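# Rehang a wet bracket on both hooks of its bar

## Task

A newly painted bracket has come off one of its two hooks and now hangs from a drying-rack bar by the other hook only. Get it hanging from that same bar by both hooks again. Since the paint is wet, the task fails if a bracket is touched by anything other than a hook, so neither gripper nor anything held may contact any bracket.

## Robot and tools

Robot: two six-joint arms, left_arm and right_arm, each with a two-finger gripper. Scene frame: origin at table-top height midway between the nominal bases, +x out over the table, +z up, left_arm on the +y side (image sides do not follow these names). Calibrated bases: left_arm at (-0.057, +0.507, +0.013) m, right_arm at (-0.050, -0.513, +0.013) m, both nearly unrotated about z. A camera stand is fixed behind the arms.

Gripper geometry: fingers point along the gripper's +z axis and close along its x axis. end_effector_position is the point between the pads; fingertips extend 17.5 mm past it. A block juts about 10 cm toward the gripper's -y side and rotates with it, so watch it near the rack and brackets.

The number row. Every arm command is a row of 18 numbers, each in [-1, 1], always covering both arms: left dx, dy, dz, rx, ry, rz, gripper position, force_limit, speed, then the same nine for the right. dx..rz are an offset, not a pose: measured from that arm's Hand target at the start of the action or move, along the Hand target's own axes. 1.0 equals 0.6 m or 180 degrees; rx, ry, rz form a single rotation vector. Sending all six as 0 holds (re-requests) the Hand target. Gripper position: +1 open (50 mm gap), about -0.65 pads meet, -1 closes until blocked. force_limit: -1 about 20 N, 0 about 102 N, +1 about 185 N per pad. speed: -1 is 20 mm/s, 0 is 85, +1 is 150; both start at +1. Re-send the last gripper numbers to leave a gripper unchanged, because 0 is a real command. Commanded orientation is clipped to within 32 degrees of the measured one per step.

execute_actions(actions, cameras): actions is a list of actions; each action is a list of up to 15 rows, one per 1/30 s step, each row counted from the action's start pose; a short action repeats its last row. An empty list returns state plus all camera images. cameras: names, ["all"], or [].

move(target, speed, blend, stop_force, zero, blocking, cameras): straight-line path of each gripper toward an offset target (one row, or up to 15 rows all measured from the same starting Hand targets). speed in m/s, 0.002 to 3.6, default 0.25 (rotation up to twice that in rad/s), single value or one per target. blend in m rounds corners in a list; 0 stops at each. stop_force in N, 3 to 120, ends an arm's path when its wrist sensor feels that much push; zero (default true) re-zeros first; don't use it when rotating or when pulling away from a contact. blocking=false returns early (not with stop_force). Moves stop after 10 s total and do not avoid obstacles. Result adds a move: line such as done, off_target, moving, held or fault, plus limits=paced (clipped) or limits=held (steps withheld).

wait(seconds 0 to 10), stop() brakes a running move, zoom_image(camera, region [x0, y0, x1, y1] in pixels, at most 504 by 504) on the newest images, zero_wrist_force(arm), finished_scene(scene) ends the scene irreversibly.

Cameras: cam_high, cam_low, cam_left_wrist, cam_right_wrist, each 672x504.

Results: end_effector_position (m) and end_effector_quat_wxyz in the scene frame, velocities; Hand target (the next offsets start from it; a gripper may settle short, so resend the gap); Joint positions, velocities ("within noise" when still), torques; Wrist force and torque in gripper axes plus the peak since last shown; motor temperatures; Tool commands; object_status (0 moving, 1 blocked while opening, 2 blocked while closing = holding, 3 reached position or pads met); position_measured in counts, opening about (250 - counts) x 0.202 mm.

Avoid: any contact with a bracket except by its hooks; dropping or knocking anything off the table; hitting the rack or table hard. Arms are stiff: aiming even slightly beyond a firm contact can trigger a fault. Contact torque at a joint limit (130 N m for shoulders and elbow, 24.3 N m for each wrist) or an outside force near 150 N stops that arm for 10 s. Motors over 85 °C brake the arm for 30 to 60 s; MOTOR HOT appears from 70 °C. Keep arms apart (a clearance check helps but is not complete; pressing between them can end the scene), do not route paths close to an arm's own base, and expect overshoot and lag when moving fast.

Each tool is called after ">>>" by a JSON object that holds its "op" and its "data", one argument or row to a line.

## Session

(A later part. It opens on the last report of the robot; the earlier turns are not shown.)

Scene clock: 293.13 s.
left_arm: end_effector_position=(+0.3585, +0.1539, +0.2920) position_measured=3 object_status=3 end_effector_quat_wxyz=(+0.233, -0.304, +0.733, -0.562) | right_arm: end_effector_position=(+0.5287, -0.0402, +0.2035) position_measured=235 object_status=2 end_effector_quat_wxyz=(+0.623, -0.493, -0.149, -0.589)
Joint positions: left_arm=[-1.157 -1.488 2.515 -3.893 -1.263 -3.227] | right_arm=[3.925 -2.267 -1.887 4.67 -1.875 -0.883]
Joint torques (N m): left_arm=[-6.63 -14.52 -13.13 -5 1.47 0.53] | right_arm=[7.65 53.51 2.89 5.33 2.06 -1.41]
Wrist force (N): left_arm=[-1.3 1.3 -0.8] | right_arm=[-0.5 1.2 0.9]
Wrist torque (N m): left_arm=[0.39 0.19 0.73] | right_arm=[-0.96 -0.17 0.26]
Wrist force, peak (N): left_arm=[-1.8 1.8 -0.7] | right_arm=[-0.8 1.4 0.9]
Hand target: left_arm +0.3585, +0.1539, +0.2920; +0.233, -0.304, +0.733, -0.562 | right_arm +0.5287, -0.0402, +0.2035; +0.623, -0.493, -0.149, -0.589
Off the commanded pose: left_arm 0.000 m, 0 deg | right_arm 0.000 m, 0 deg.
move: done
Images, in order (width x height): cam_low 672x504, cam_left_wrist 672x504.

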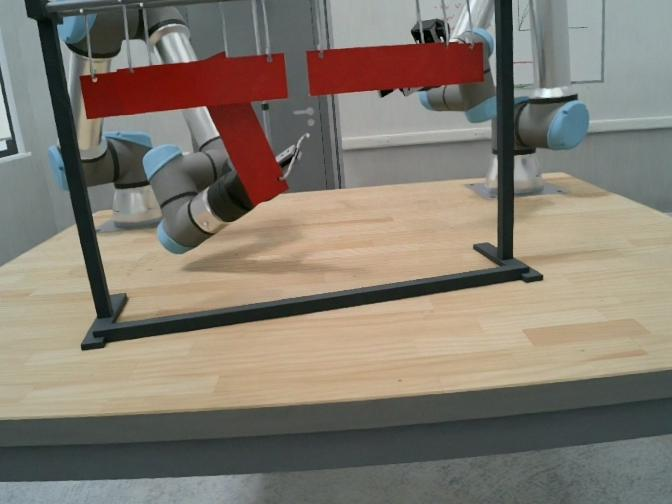

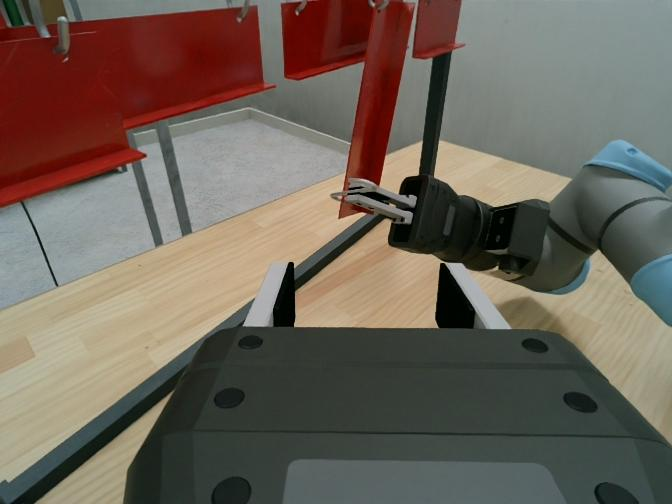

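>>> {"op": "move", "data": {
  "target": [0,0,0,0,0,0,1,1,1,0,0.0018,0.0149,-0.0667,0,0,-1,-0.7,-0.7],
  "speed": 0.02,
  "stop_force": 6,
  "cameras": ["cam_low","cam_left_wrist","cam_right_wrist"]
}}

>>> {"op": "zoom_image", "data": {
  "camera": "cam_low",
  "region": [268, 168, 292, 192]
}}

>>> {"op": "zoom_image", "data": {
  "camera": "cam_left_wrist",
  "region": [300, 130, 420, 220]
}}

Scene clock: 301.87 s.
left_arm: end_effector_position=(+0.3585, +0.1539, +0.2920) position_measured=3 object_status=3 end_effector_quat_wxyz=(+0.233, -0.304, +0.733, -0.562) | right_arm: end_effector_position=(+0.5332, -0.0334, +0.2072) position_measured=235 object_status=2 end_effector_quat_wxyz=(+0.568, -0.555, -0.086, -0.602)
Joint positions: left_arm=[-1.157 -1.488 2.515 -3.893 -1.263 -3.227] | right_arm=[4.01 -2.176 -1.921 4.476 -1.632 -0.944]
Joint torques (N m): left_arm=[-6.88 -14.63 -11.41 -5.15 1.41 0.55] | right_arm=[8.13 51.69 3.98 1.27 1.71 -1.45]
Wrist force (N): left_arm=[-1.5 1.5 -0.8] | right_arm=[-0.5 1.3 1.0]
Wrist torque (N m): left_arm=[0.42 0.21 0.73] | right_arm=[-0.93 -0.15 0.25]
Wrist force, peak (N): left_arm=[-1.7 1.7 -1.1] | right_arm=[-0.8 1.3 1.2]
Hand target: left_arm +0.3585, +0.1539, +0.2920; +0.233, -0.304, +0.733, -0.562 | right_arm +0.5332, -0.0334, +0.2072; +0.568, -0.555, -0.086, -0.602
Off the commanded pose: left_arm 0.000 m, 0 deg | right_arm 0.000 m, 0 deg.
move: done
Images, in order (width x height): cam_low 672x504, cam_left_wrist 672x504, cam_right_wrist 672x504.

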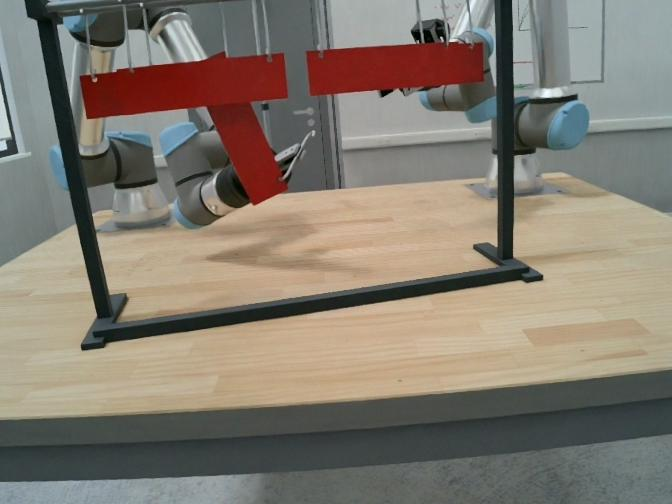

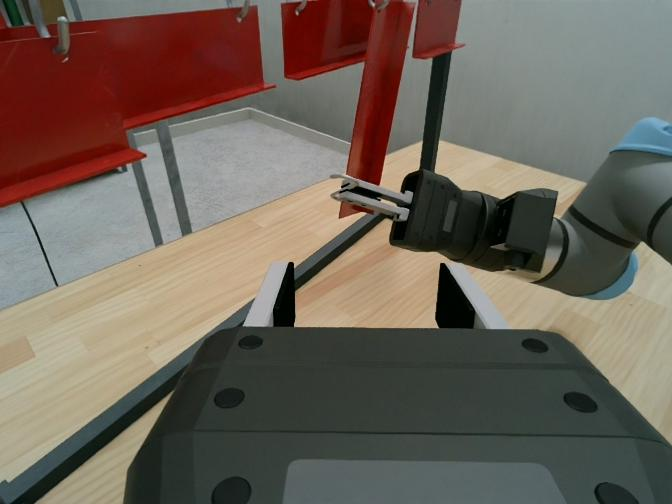

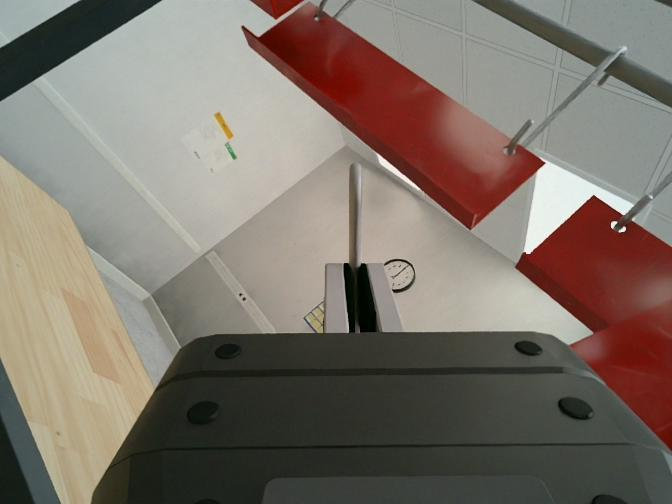

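Scaled by 21.000.

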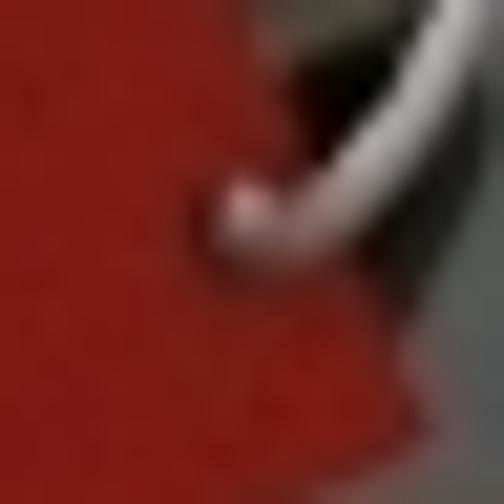

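Scaled by 4.200.

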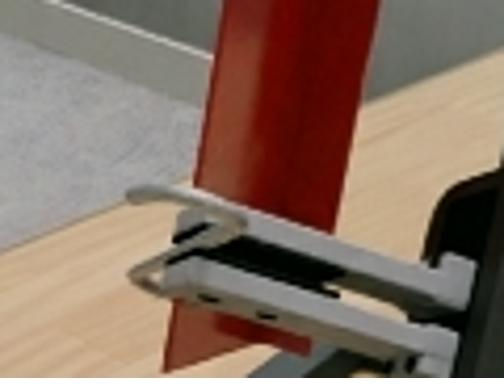

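>>> {"op": "move", "data": {
  "target": [0,0,0,0,0,0,1,1,1,0,0.0002,0.0105,-0.0556,0,0,-1,-0.7,-0.7],
  "speed": 0.02,
  "stop_force": 6,
  "cameras": ["cam_low","cam_left_wrist","cam_right_wrist"]
}}

>>> {"op": "zoom_image", "data": {
  "camera": "cam_low",
  "region": [268, 168, 292, 192]
}}

>>> {"op": "zoom_image", "data": {
  "camera": "cam_left_wrist",
  "region": [300, 130, 420, 220]
}}

Scene clock: 311.70 s.
left_arm: end_effector_position=(+0.3585, +0.1539, +0.2920) position_measured=3 object_status=3 end_effector_quat_wxyz=(+0.233, -0.304, +0.733, -0.562) | right_arm: end_effector_position=(+0.5369, -0.0288, +0.2095) position_measured=235 object_status=2 end_effector_quat_wxyz=(-0.517, +0.603, +0.033, +0.607)
Joint positions: left_arm=[-1.157 -1.488 2.515 -3.893 -1.263 -3.227] | right_arm=[4.084 -2.113 -1.917 4.308 -1.419 -0.963]
Joint torques (N m): left_arm=[-6.64 -14.25 -10.59 -5.03 1.3 0.66] | right_arm=[7.68 49.95 34.28 1.18 1.6 -1.33]
Wrist force (N): left_arm=[-1.5 1.3 -0.7] | right_arm=[-0.7 1.4 1.1]
Wrist torque (N m): left_arm=[0.41 0.22 0.72] | right_arm=[-0.91 -0.13 0.21]
Wrist force, peak (N): left_arm=[-1.7 1.6 -1.0] | right_arm=[-0.7 1.6 1.1]
Hand target: left_arm +0.3585, +0.1539, +0.2920; +0.233, -0.304, +0.733, -0.562 | right_arm +0.5369, -0.0288, +0.2095; -0.517, +0.603, +0.033, +0.607
Off the commanded pose: left_arm 0.000 m, 0 deg | right_arm 0.000 m, 0 deg.
move: done
Images, in order (width x height): cam_low 672x504, cam_left_wrist 672x504, cam_right_wrist 672x504.

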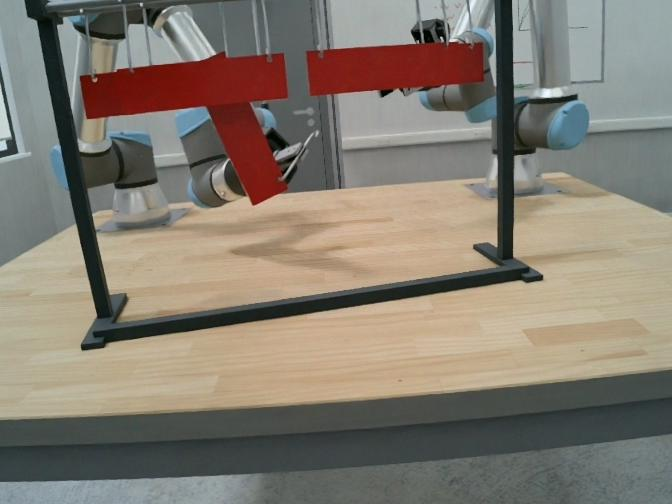

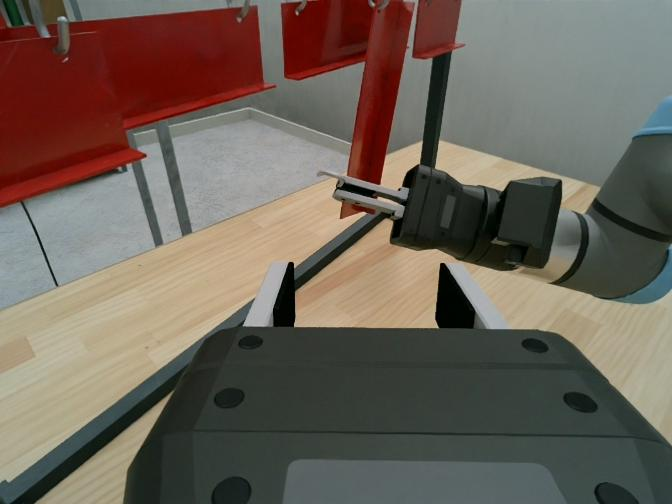

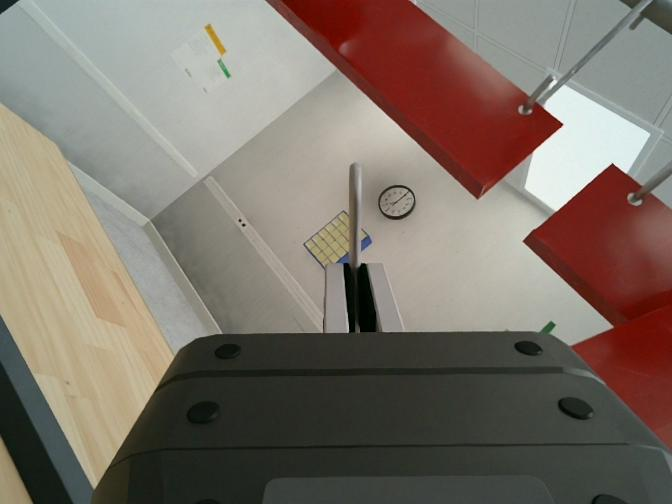

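Scaled by 21.000.

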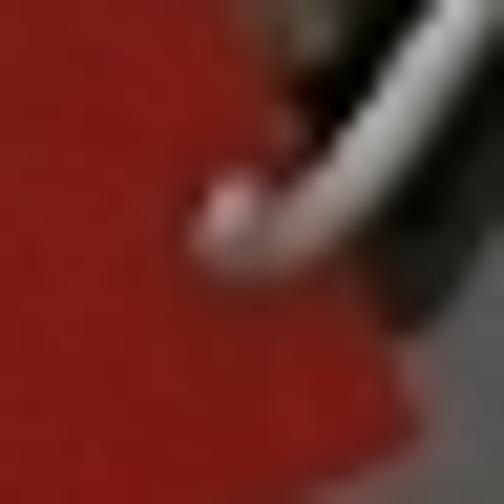

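Scaled by 4.200.

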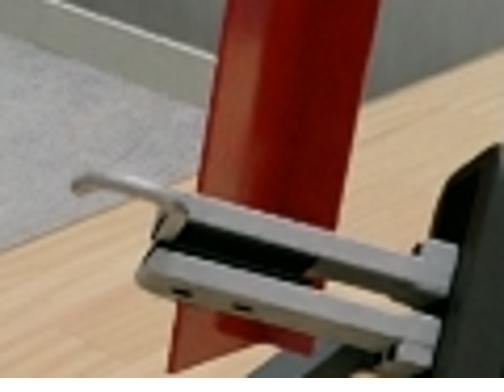

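>>> {"op": "move", "data": {
  "target": [0,0,0,0,0,0,1,1,1,-0.006,-0.0305,0.0252,-0.0080,0.0154,0.0239,-1,-0.7,-0.7],
  "speed": 0.025,
  "stop_force": 8,
  "cameras": ["cam_low","cam_left_wrist","cam_right_wrist"]
}}

>>> {"op": "zoom_image", "data": {
  "camera": "cam_low",
  "region": [200, 0, 340, 210]
}}

>>> {"op": "zoom_image", "data": {
  "camera": "cam_left_wrist",
  "region": [280, 0, 480, 230]
}}

Scene clock: 333.00 s.
left_arm: end_effector_position=(+0.3585, +0.1539, +0.2920) position_measured=3 object_status=3 end_effector_quat_wxyz=(+0.233, -0.304, +0.733, -0.562) | right_arm: end_effector_position=(+0.5342, -0.0082, +0.2215) position_measured=235 object_status=2 end_effector_quat_wxyz=(-0.533, +0.595, -0.009, +0.602)
Joint positions: left_arm=[-1.157 -1.488 2.515 -3.893 -1.263 -3.227] | right_arm=[4.137 -2.117 -1.885 4.308 -1.32 -0.909]
Joint torques (N m): left_arm=[-6.55 -15.28 -8.56 -5.16 1.4 0.55] | right_arm=[8.44 29.23 34.94 1.17 1.45 1.4]
Wrist force (N): left_arm=[-1.2 1.5 -0.8] | right_arm=[-0.3 1.8 1.0]
Wrist torque (N m): left_arm=[0.42 0.17 0.72] | right_arm=[-0.93 -0.15 0.11]
Wrist force, peak (N): left_arm=[-1.9 1.6 -0.7] | right_arm=[-0.5 2.0 1.0]
Hand target: left_arm +0.3585, +0.1539, +0.2920; +0.233, -0.304, +0.733, -0.562 | right_arm +0.5342, -0.0082, +0.2215; -0.533, +0.595, -0.009, +0.602
Off the commanded pose: left_arm 0.000 m, 0 deg | right_arm 0.000 m, 0 deg.
move: done
Images, in order (width x height): cam_low 672x504, cam_left_wrist 672x504, cam_right_wrist 672x504.

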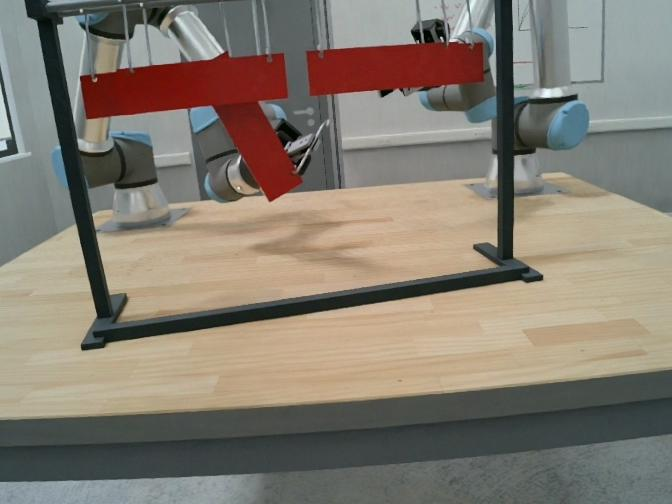

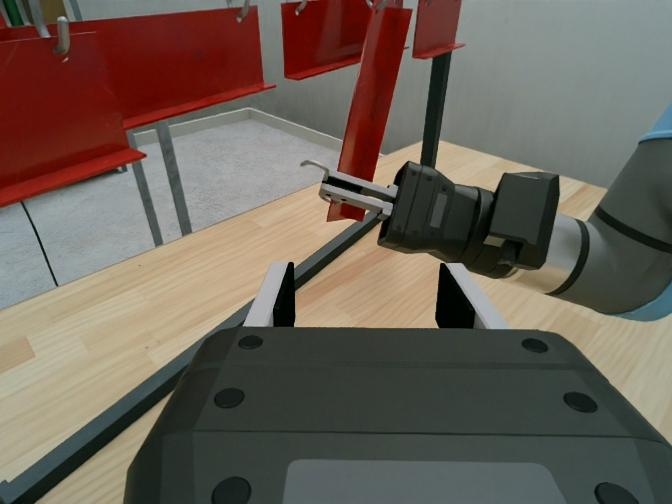

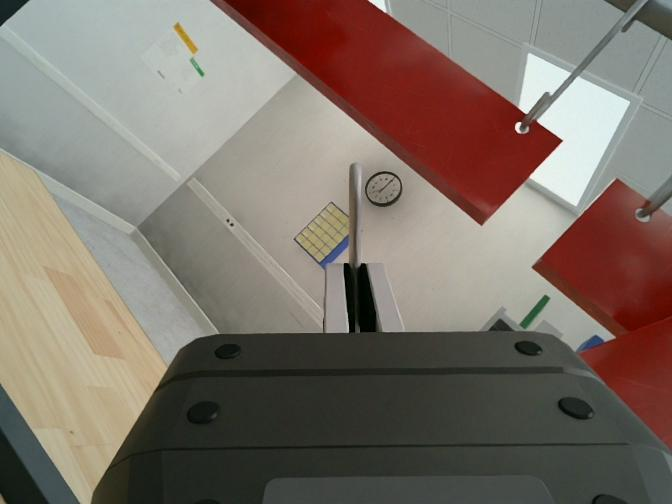

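Scaled by 2.400.

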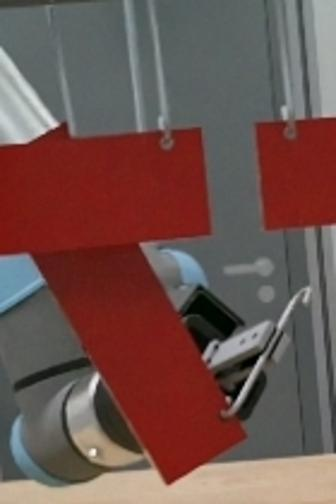

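Scaled by 2.191.

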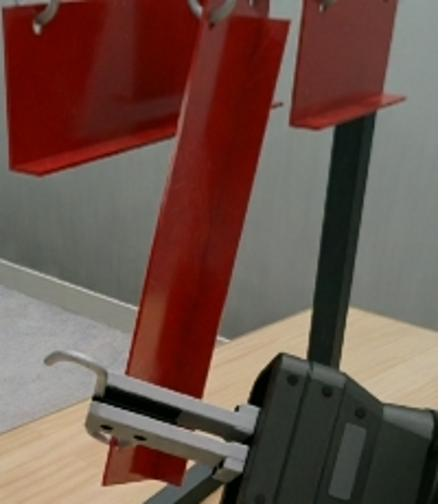

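>>> {"op": "move", "data": {
  "target": [
    [0,0,0,0,0,0,1,1,1,-0.005,-0.0318,0.0242,-0.0080,0.0154,0.0239,-1,-0.7,-0.7],
    [0,0,0,0,0,0,1,1,1,0.0015,-0.1010,0.0673,-0.0241,0.0461,0.0717,-1,-0.7,-0.7]
  ],
  "speed": 0.04,
  "blend": 0.01,
  "stop_force": 10,
  "cameras": ["cam_low","cam_left_wrist"]
}}

>>> {"op": "zoom_image", "data": {
  "camera": "cam_low",
  "region": [200, 0, 340, 210]
}}

>>> {"op": "zoom_image", "data": {
  "camera": "cam_left_wrist",
  "region": [280, 0, 480, 230]
}}

Scene clock: 342.60 s.
left_arm: end_effector_position=(+0.3585, +0.1539, +0.2920) position_measured=3 object_status=3 end_effector_quat_wxyz=(+0.233, -0.304, +0.733, -0.562) | right_arm: end_effector_position=(+0.5256, +0.0426, +0.2730) position_measured=235 object_status=2 end_effector_quat_wxyz=(+0.572, -0.565, +0.137, -0.579)
Joint positions: left_arm=[-1.157 -1.488 2.515 -3.893 -1.263 -3.227] | right_arm=[4.27 -2.104 -1.762 4.251 -1.041 -0.755]
Joint torques (N m): left_arm=[-6.59 -15.11 -8.36 -5.07 1.2 0.35] | right_arm=[7.4 52.74 38.36 1.21 1.02 1.34]
Wrist force (N): left_arm=[-1.4 1.3 -0.7] | right_arm=[-0.1 2.5 1.2]
Wrist torque (N m): left_arm=[0.40 0.20 0.73] | right_arm=[-1.05 -0.14 0.03]
Wrist force, peak (N): left_arm=[-2.0 1.4 -1.0] | right_arm=[0.1 2.8 1.2]
Hand target: left_arm +0.3585, +0.1539, +0.2920; +0.233, -0.304, +0.733, -0.562 | right_arm +0.5256, +0.0426, +0.2730; +0.572, -0.565, +0.137, -0.579
Off the commanded pose: left_arm 0.000 m, 0 deg | right_arm 0.000 m, 0 deg.
move: done
Images, in order (width x height): cam_low 672x504, cam_left_wrist 672x504.

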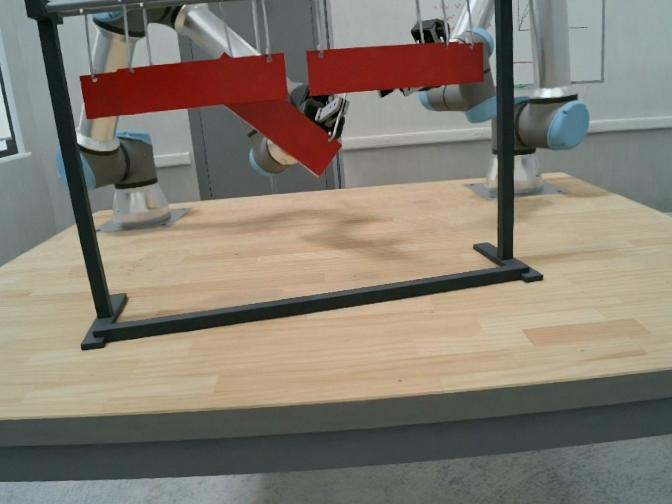

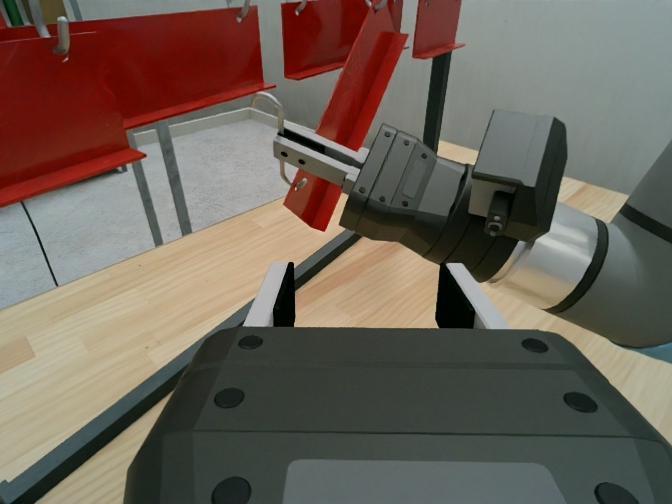

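Scaled by 2.400.

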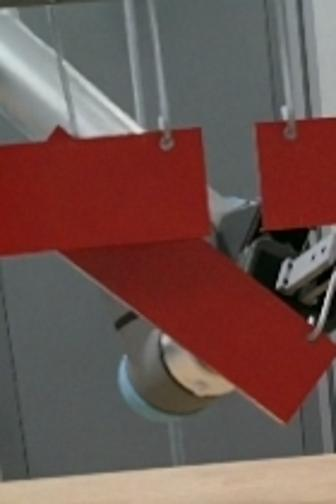

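Scaled by 2.191.

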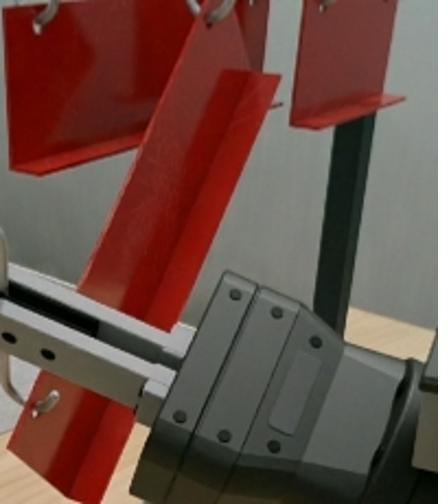

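>>> {"op": "zoom_image", "data": {
  "camera": "cam_low",
  "region": [280, 80, 360, 180]
}}

>>> {"op": "wait", "data": {
  "seconds": 0,
  "cameras": ["cam_high","cam_right_wrist"]
}}

>>> {"op": "zoom_image", "data": {
  "camera": "cam_high",
  "region": [220, 120, 460, 320]
}}

Scaled by 5.040.

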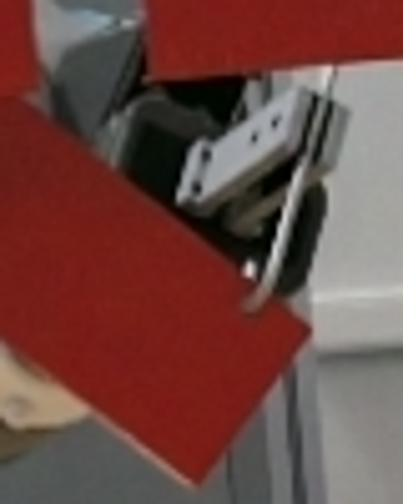

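Scene clock: 347.83 s.
left_arm: end_effector_position=(+0.3585, +0.1539, +0.2920) position_measured=3 object_status=3 end_effector_quat_wxyz=(+0.233, -0.304, +0.733, -0.562) | right_arm: end_effector_position=(+0.5256, +0.0426, +0.2730) position_measured=235 object_status=2 end_effector_quat_wxyz=(+0.572, -0.565, +0.137, -0.579)
Joint positions: left_arm=[-1.157 -1.488 2.515 -3.893 -1.263 -3.227] | right_arm=[4.27 -2.104 -1.762 4.251 -1.041 -0.755]
Joint torques (N m): left_arm=[-6.26 -14.2 -7.25 -4.97 1.32 0.38] | right_arm=[7.62 52.94 38.05 1.24 1.1 1.34]
Wrist force (N): left_arm=[-1.4 1.2 -0.5] | right_arm=[0.0 2.6 1.2]
Wrist torque (N m): left_arm=[0.39 0.21 0.73] | right_arm=[-1.02 -0.15 0.04]
Wrist force, peak (N): left_arm=[-1.6 1.9 -0.8] | right_arm=[0.0 2.9 1.3]
Hand target: left_arm +0.3585, +0.1539, +0.2920; +0.233, -0.304, +0.733, -0.562 | right_arm +0.5256, +0.0426, +0.2730; +0.572, -0.565, +0.137, -0.579
Tool commands: left_gripper/position=+1.0 left_gripper/force_limit=+1.0 left_gripper/speed=+1.0 right_gripper/position=-1.0 right_gripper/force_limit=-0.7 right_gripper/speed=-0.7
Off the commanded pose: left_arm 0.000 m, 0 deg | right_arm 0.000 m, 0 deg.
Images, in order (width x height): cam_high 672x504, cam_right_wrist 672x504.

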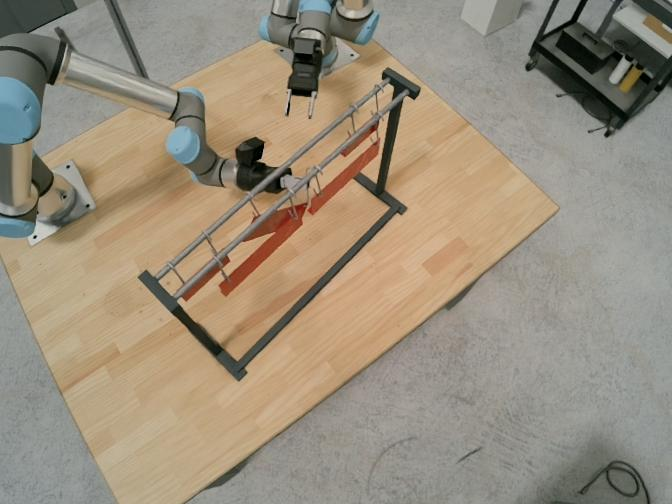

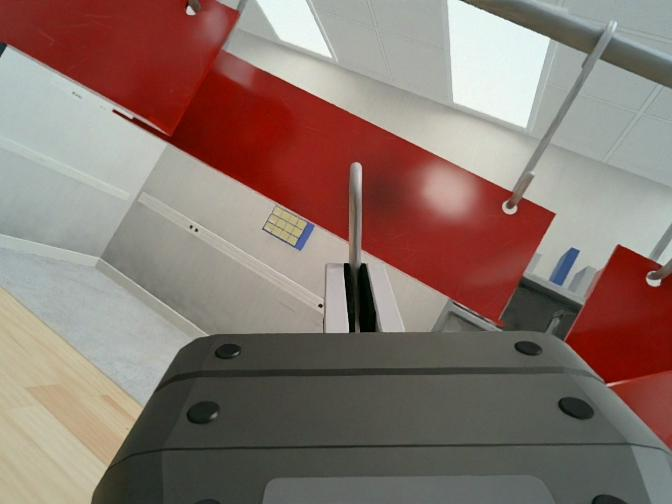

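Scaled by 2.100.

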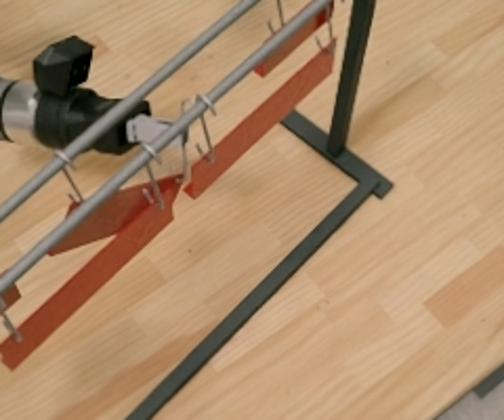

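>>> {"op": "move", "data": {
  "target": [
    [0,0,0,0,0,0,1,1,1,0.0068,-0.0790,0.0268,-0.0161,0.0307,0.0478,-1,-0.7,-0.7],
    [0,0,0,0,0,0,1,1,1,0.0355,-0.1573,0.0445,-0.0322,0.0615,0.0956,-1,-0.7,-0.7]
  ],
  "speed": 0.04,
  "blend": 0.01,
  "stop_force": 10,
  "cameras": ["cam_high","cam_low","cam_left_wrist","cam_right_wrist"]
}}

>>> {"op": "zoom_image", "data": {
  "camera": "cam_low",
  "region": [180, 0, 380, 200]
}}

>>> {"op": "zoom_image", "data": {
  "camera": "cam_left_wrist",
  "region": [200, 0, 440, 240]
}}

>>> {"op": "zoom_image", "data": {
  "camera": "cam_high",
  "region": [220, 120, 420, 320]
}}

Scene clock: 360.23 s.
left_arm: end_effector_position=(+0.3585, +0.1539, +0.2920) position_measured=3 object_status=3 end_effector_quat_wxyz=(+0.233, -0.304, +0.733, -0.562) | right_arm: end_effector_position=(+0.5057, +0.0673, +0.3682) position_measured=235 object_status=2 end_effector_quat_wxyz=(+0.607, -0.508, +0.303, -0.531)
Joint positions: left_arm=[-1.157 -1.488 2.515 -3.893 -1.263 -3.227] | right_arm=[4.395 -2.025 -1.588 4.09 -0.713 -0.553]
Joint torques (N m): left_arm=[-5.9 -15.2 -6 -4.99 1.13 0.42] | right_arm=[7.59 52.69 41.19 0.98 0.7 1.44]
Wrist force (N): left_arm=[-1.4 1.1 -0.6] | right_arm=[1.1 2.8 1.4]
Wrist torque (N m): left_arm=[0.36 0.21 0.72] | right_arm=[-1.11 -0.12 -0.15]
Wrist force, peak (N): left_arm=[-1.7 1.8 -1.0] | right_arm=[1.3 3.0 1.5]
Hand target: left_arm +0.3585, +0.1539, +0.2920; +0.233, -0.304, +0.733, -0.562 | right_arm +0.5057, +0.0673, +0.3682; +0.607, -0.508, +0.303, -0.531
Off the commanded pose: left_arm 0.000 m, 0 deg | right_arm 0.000 m, 0 deg.
move: done

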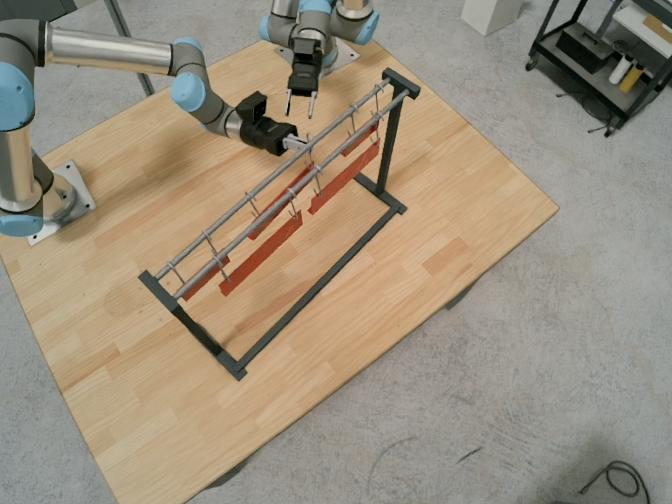

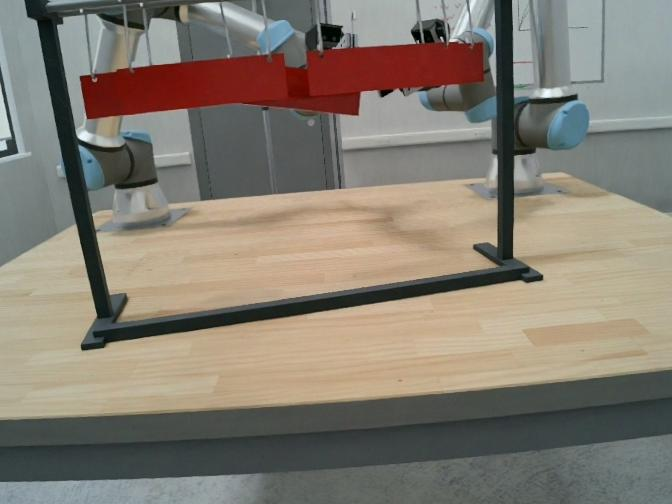

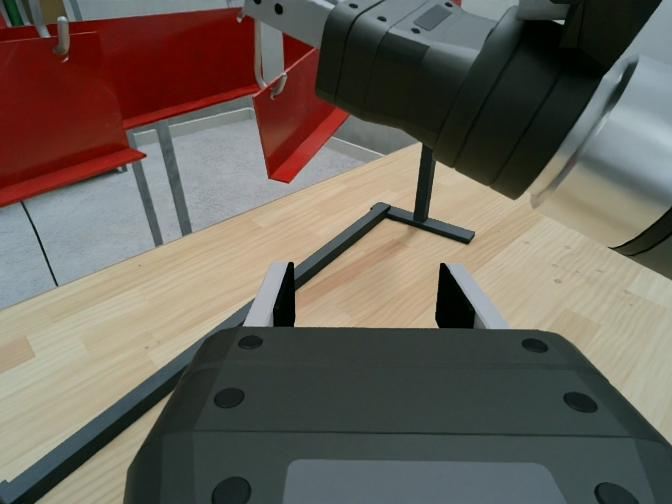

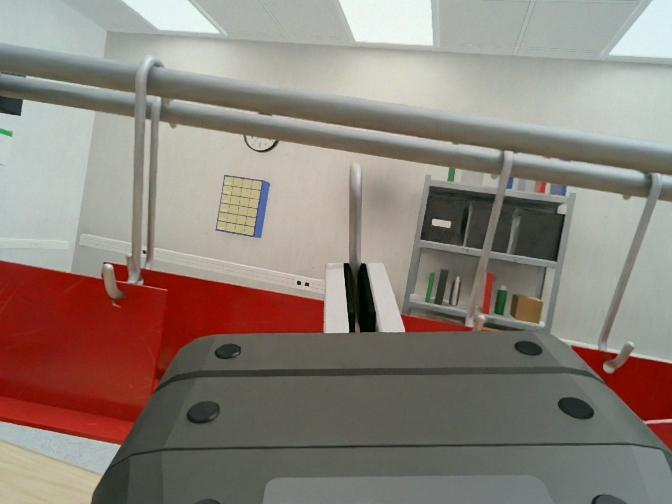

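Scaled by 2.520.

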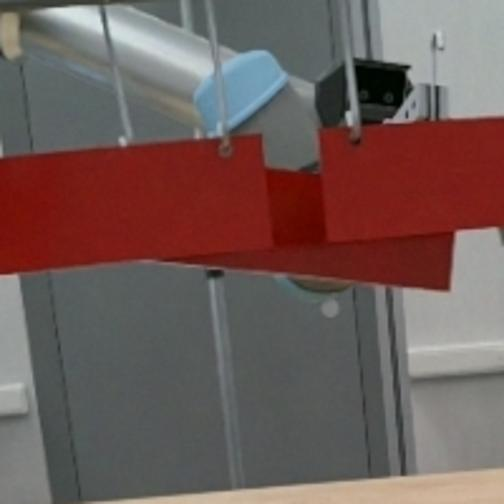

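Scaled by 2.100.

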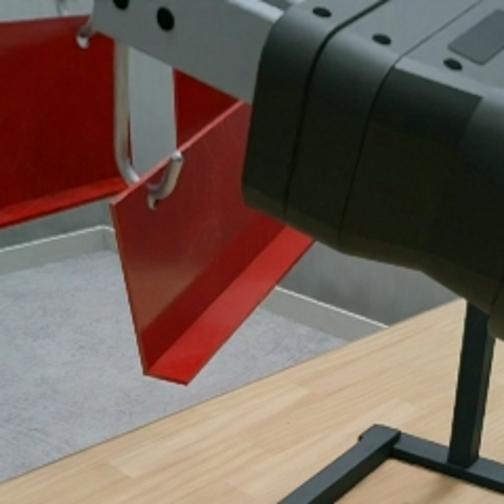

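Scaled by 2.520.

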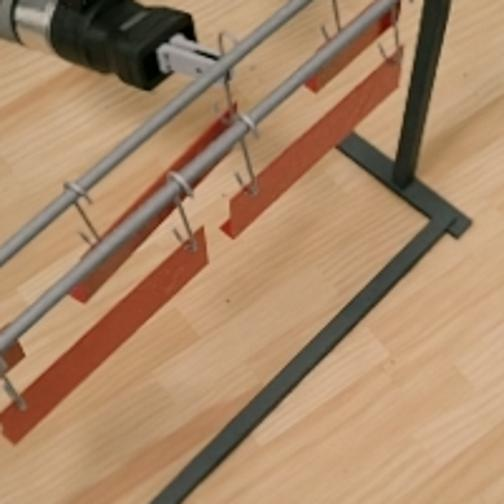

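>>> {"op": "move", "data": {
  "target": [0,0,0,0,0,0,1,1,1,0.0238,-0.0778,0.0245,-0.0161,0.0307,0.0478,-1,-0.7,-0.7],
  "speed": 0.04,
  "stop_force": 10,
  "cameras": ["cam_high","cam_low","cam_left_wrist","cam_right_wrist"]
}}

>>> {"op": "zoom_image", "data": {
  "camera": "cam_low",
  "region": [180, 0, 380, 200]
}}

>>> {"op": "zoom_image", "data": {
  "camera": "cam_high",
  "region": [220, 120, 420, 320]
}}

Scene clock: 366.40 s.
left_arm: end_effector_position=(+0.3585, +0.1539, +0.2920) position_measured=3 object_status=3 end_effector_quat_wxyz=(+0.233, -0.304, +0.733, -0.562) | right_arm: end_effector_position=(+0.5069, +0.0617, +0.4189) position_measured=235 object_status=2 end_effector_quat_wxyz=(+0.617, -0.473, +0.383, -0.500)
Joint positions: left_arm=[-1.157 -1.488 2.515 -3.893 -1.263 -3.227] | right_arm=[4.419 -1.993 -1.469 3.954 -0.583 -0.421]
Joint torques (N m): left_arm=[-5.41 -15.07 -5.48 -5.13 1.1 0.48] | right_arm=[8.06 52.86 43.1 0.84 0.46 1.45]
Wrist force (N): left_arm=[-1.5 1.3 -0.7] | right_arm=[2.0 3.1 1.6]
Wrist torque (N m): left_arm=[0.39 0.22 0.73] | right_arm=[-1.10 -0.14 -0.24]
Wrist force, peak (N): left_arm=[-1.8 1.3 -1.1] | right_arm=[2.1 3.0 1.8]
Hand target: left_arm +0.3585, +0.1539, +0.2920; +0.233, -0.304, +0.733, -0.562 | right_arm +0.5069, +0.0617, +0.4189; +0.617, -0.473, +0.383, -0.500
Off the commanded pose: left_arm 0.000 m, 0 deg | right_arm 0.000 m, 0 deg.
move: done

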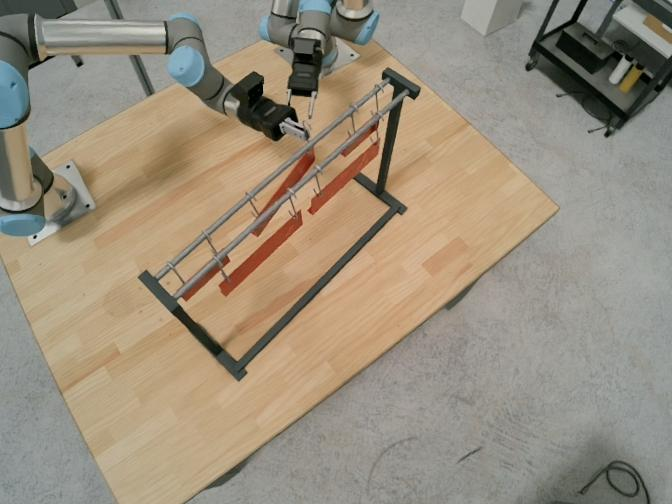

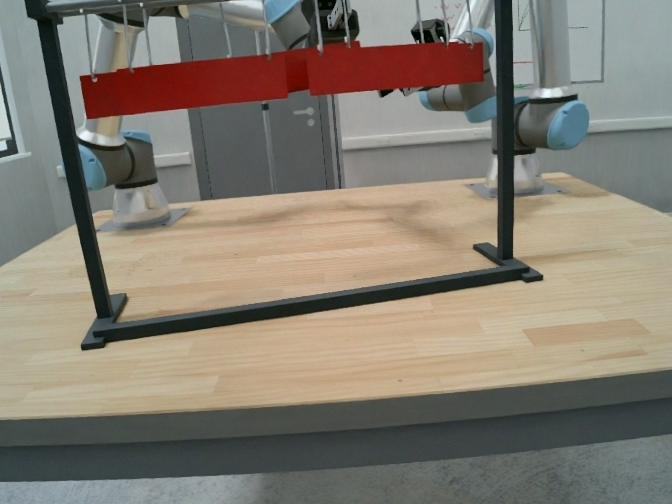

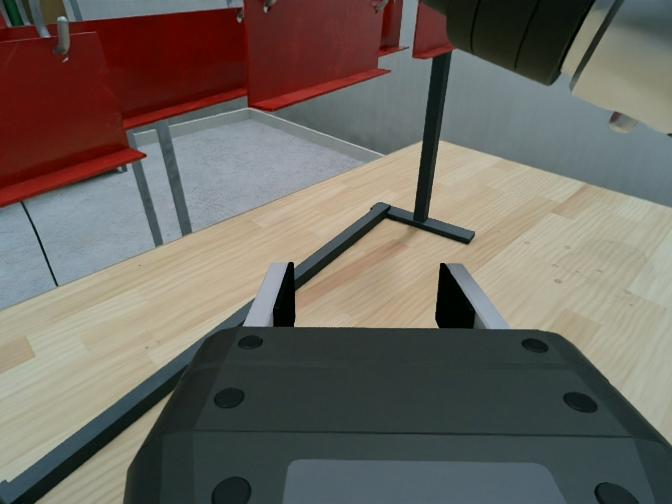

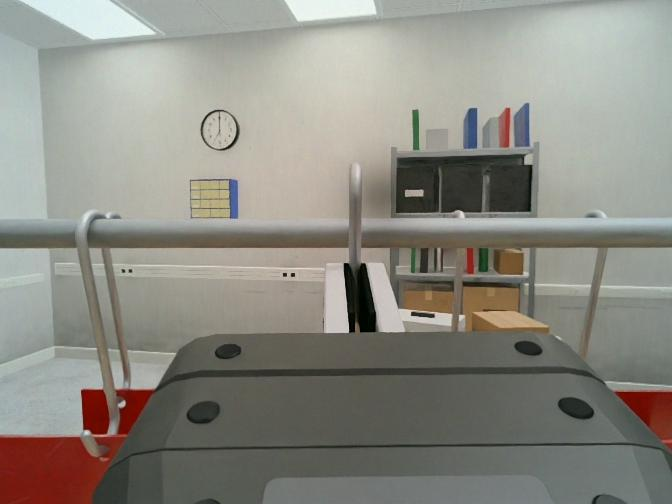

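Scaled by 2.520.

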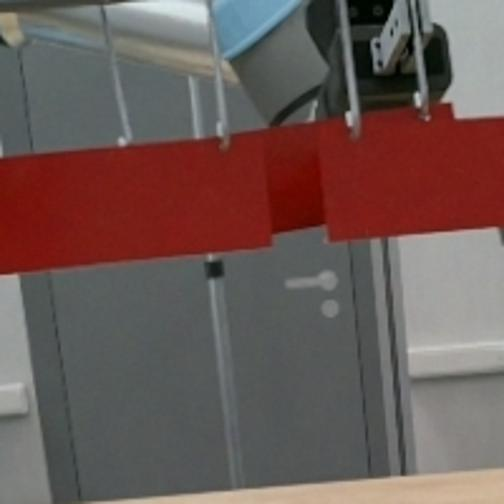

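Scaled by 2.520.

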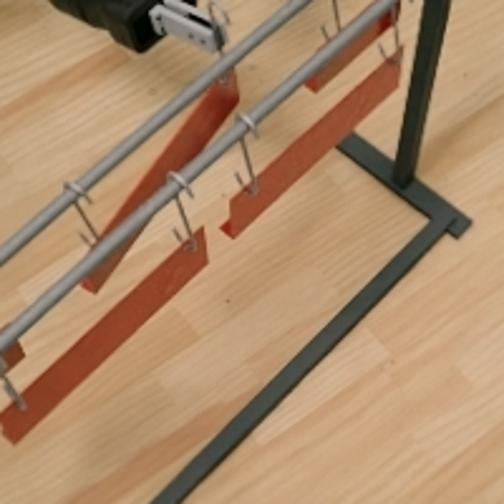

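>>> {"op": "move", "data": {
  "target": [0,0,0,0,0,0,1,1,1,-0.005,0.0033,0.029,0,0,0,-1,-0.7,-0.7],
  "speed": 0.02,
  "stop_force": 5,
  "cameras": ["cam_low","cam_high"]
}}

>>> {"op": "zoom_image", "data": {
  "camera": "cam_low",
  "region": [300, 0, 400, 100]
}}

>>> {"op": "zoom_image", "data": {
  "camera": "cam_high",
  "region": [260, 100, 360, 200]
}}

Scene clock: 372.90 s.
left_arm: end_effector_position=(+0.3585, +0.1539, +0.2920) position_measured=3 object_status=3 end_effector_quat_wxyz=(+0.233, -0.304, +0.733, -0.562) | right_arm: end_effector_position=(+0.5233, +0.0682, +0.4215) position_measured=235 object_status=2 end_effector_quat_wxyz=(+0.617, -0.473, +0.383, -0.500)
Joint positions: left_arm=[-1.157 -1.488 2.515 -3.893 -1.263 -3.227] | right_arm=[4.397 -2.026 -1.411 3.914 -0.603 -0.403]
Joint torques (N m): left_arm=[-4.77 -15.22 -4.92 -4.99 1.01 0.26] | right_arm=[-6.06 32.31 42.94 0.82 -3.02 1.33]
Wrist force (N): left_arm=[-1.7 1.4 -0.7] | right_arm=[2.2 2.9 1.8]
Wrist torque (N m): left_arm=[0.42 0.26 0.72] | right_arm=[-1.10 -0.16 -0.25]
Wrist force, peak (N): left_arm=[-1.9 1.5 -1.0] | right_arm=[2.1 3.2 1.9]
Hand target: left_arm +0.3585, +0.1539, +0.2920; +0.233, -0.304, +0.733, -0.562 | right_arm +0.5233, +0.0682, +0.4215; +0.617, -0.473, +0.383, -0.500
Off the commanded pose: left_arm 0.000 m, 0 deg | right_arm 0.000 m, 0 deg.
move: done
Images, in order (width x height): cam_high 672x504, cam_low 672x504.

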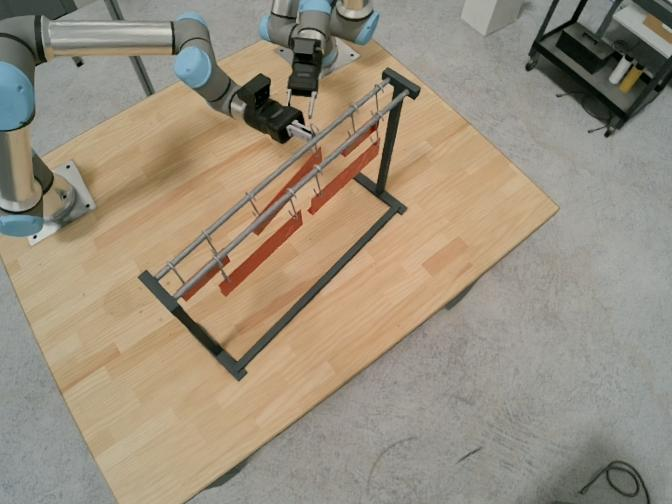

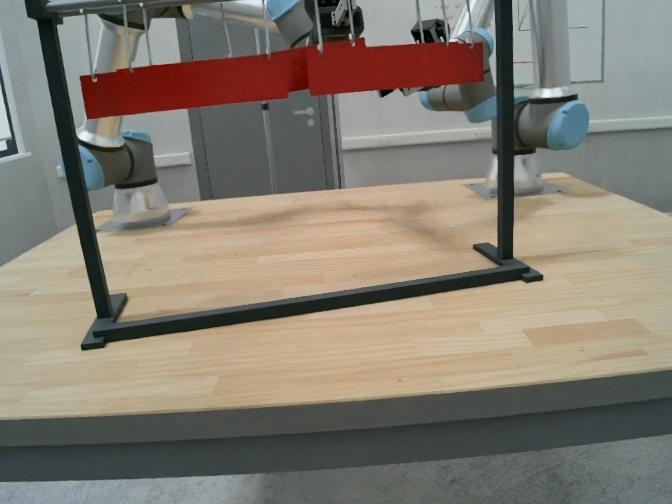

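Scaled by 5.040.

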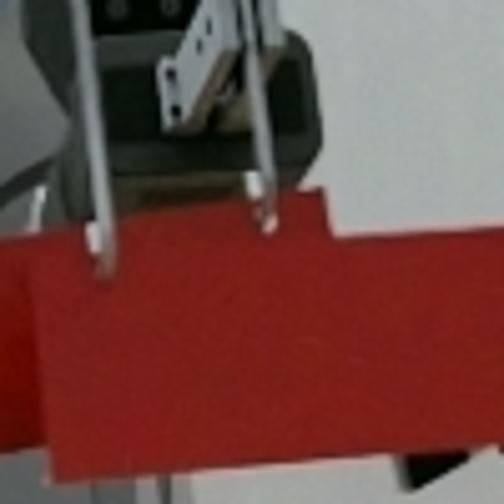

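Scaled by 5.040.

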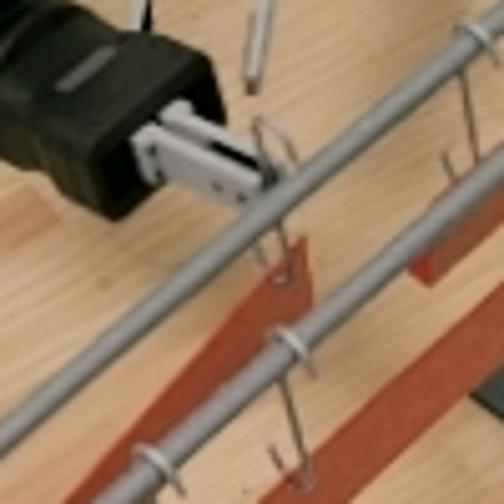

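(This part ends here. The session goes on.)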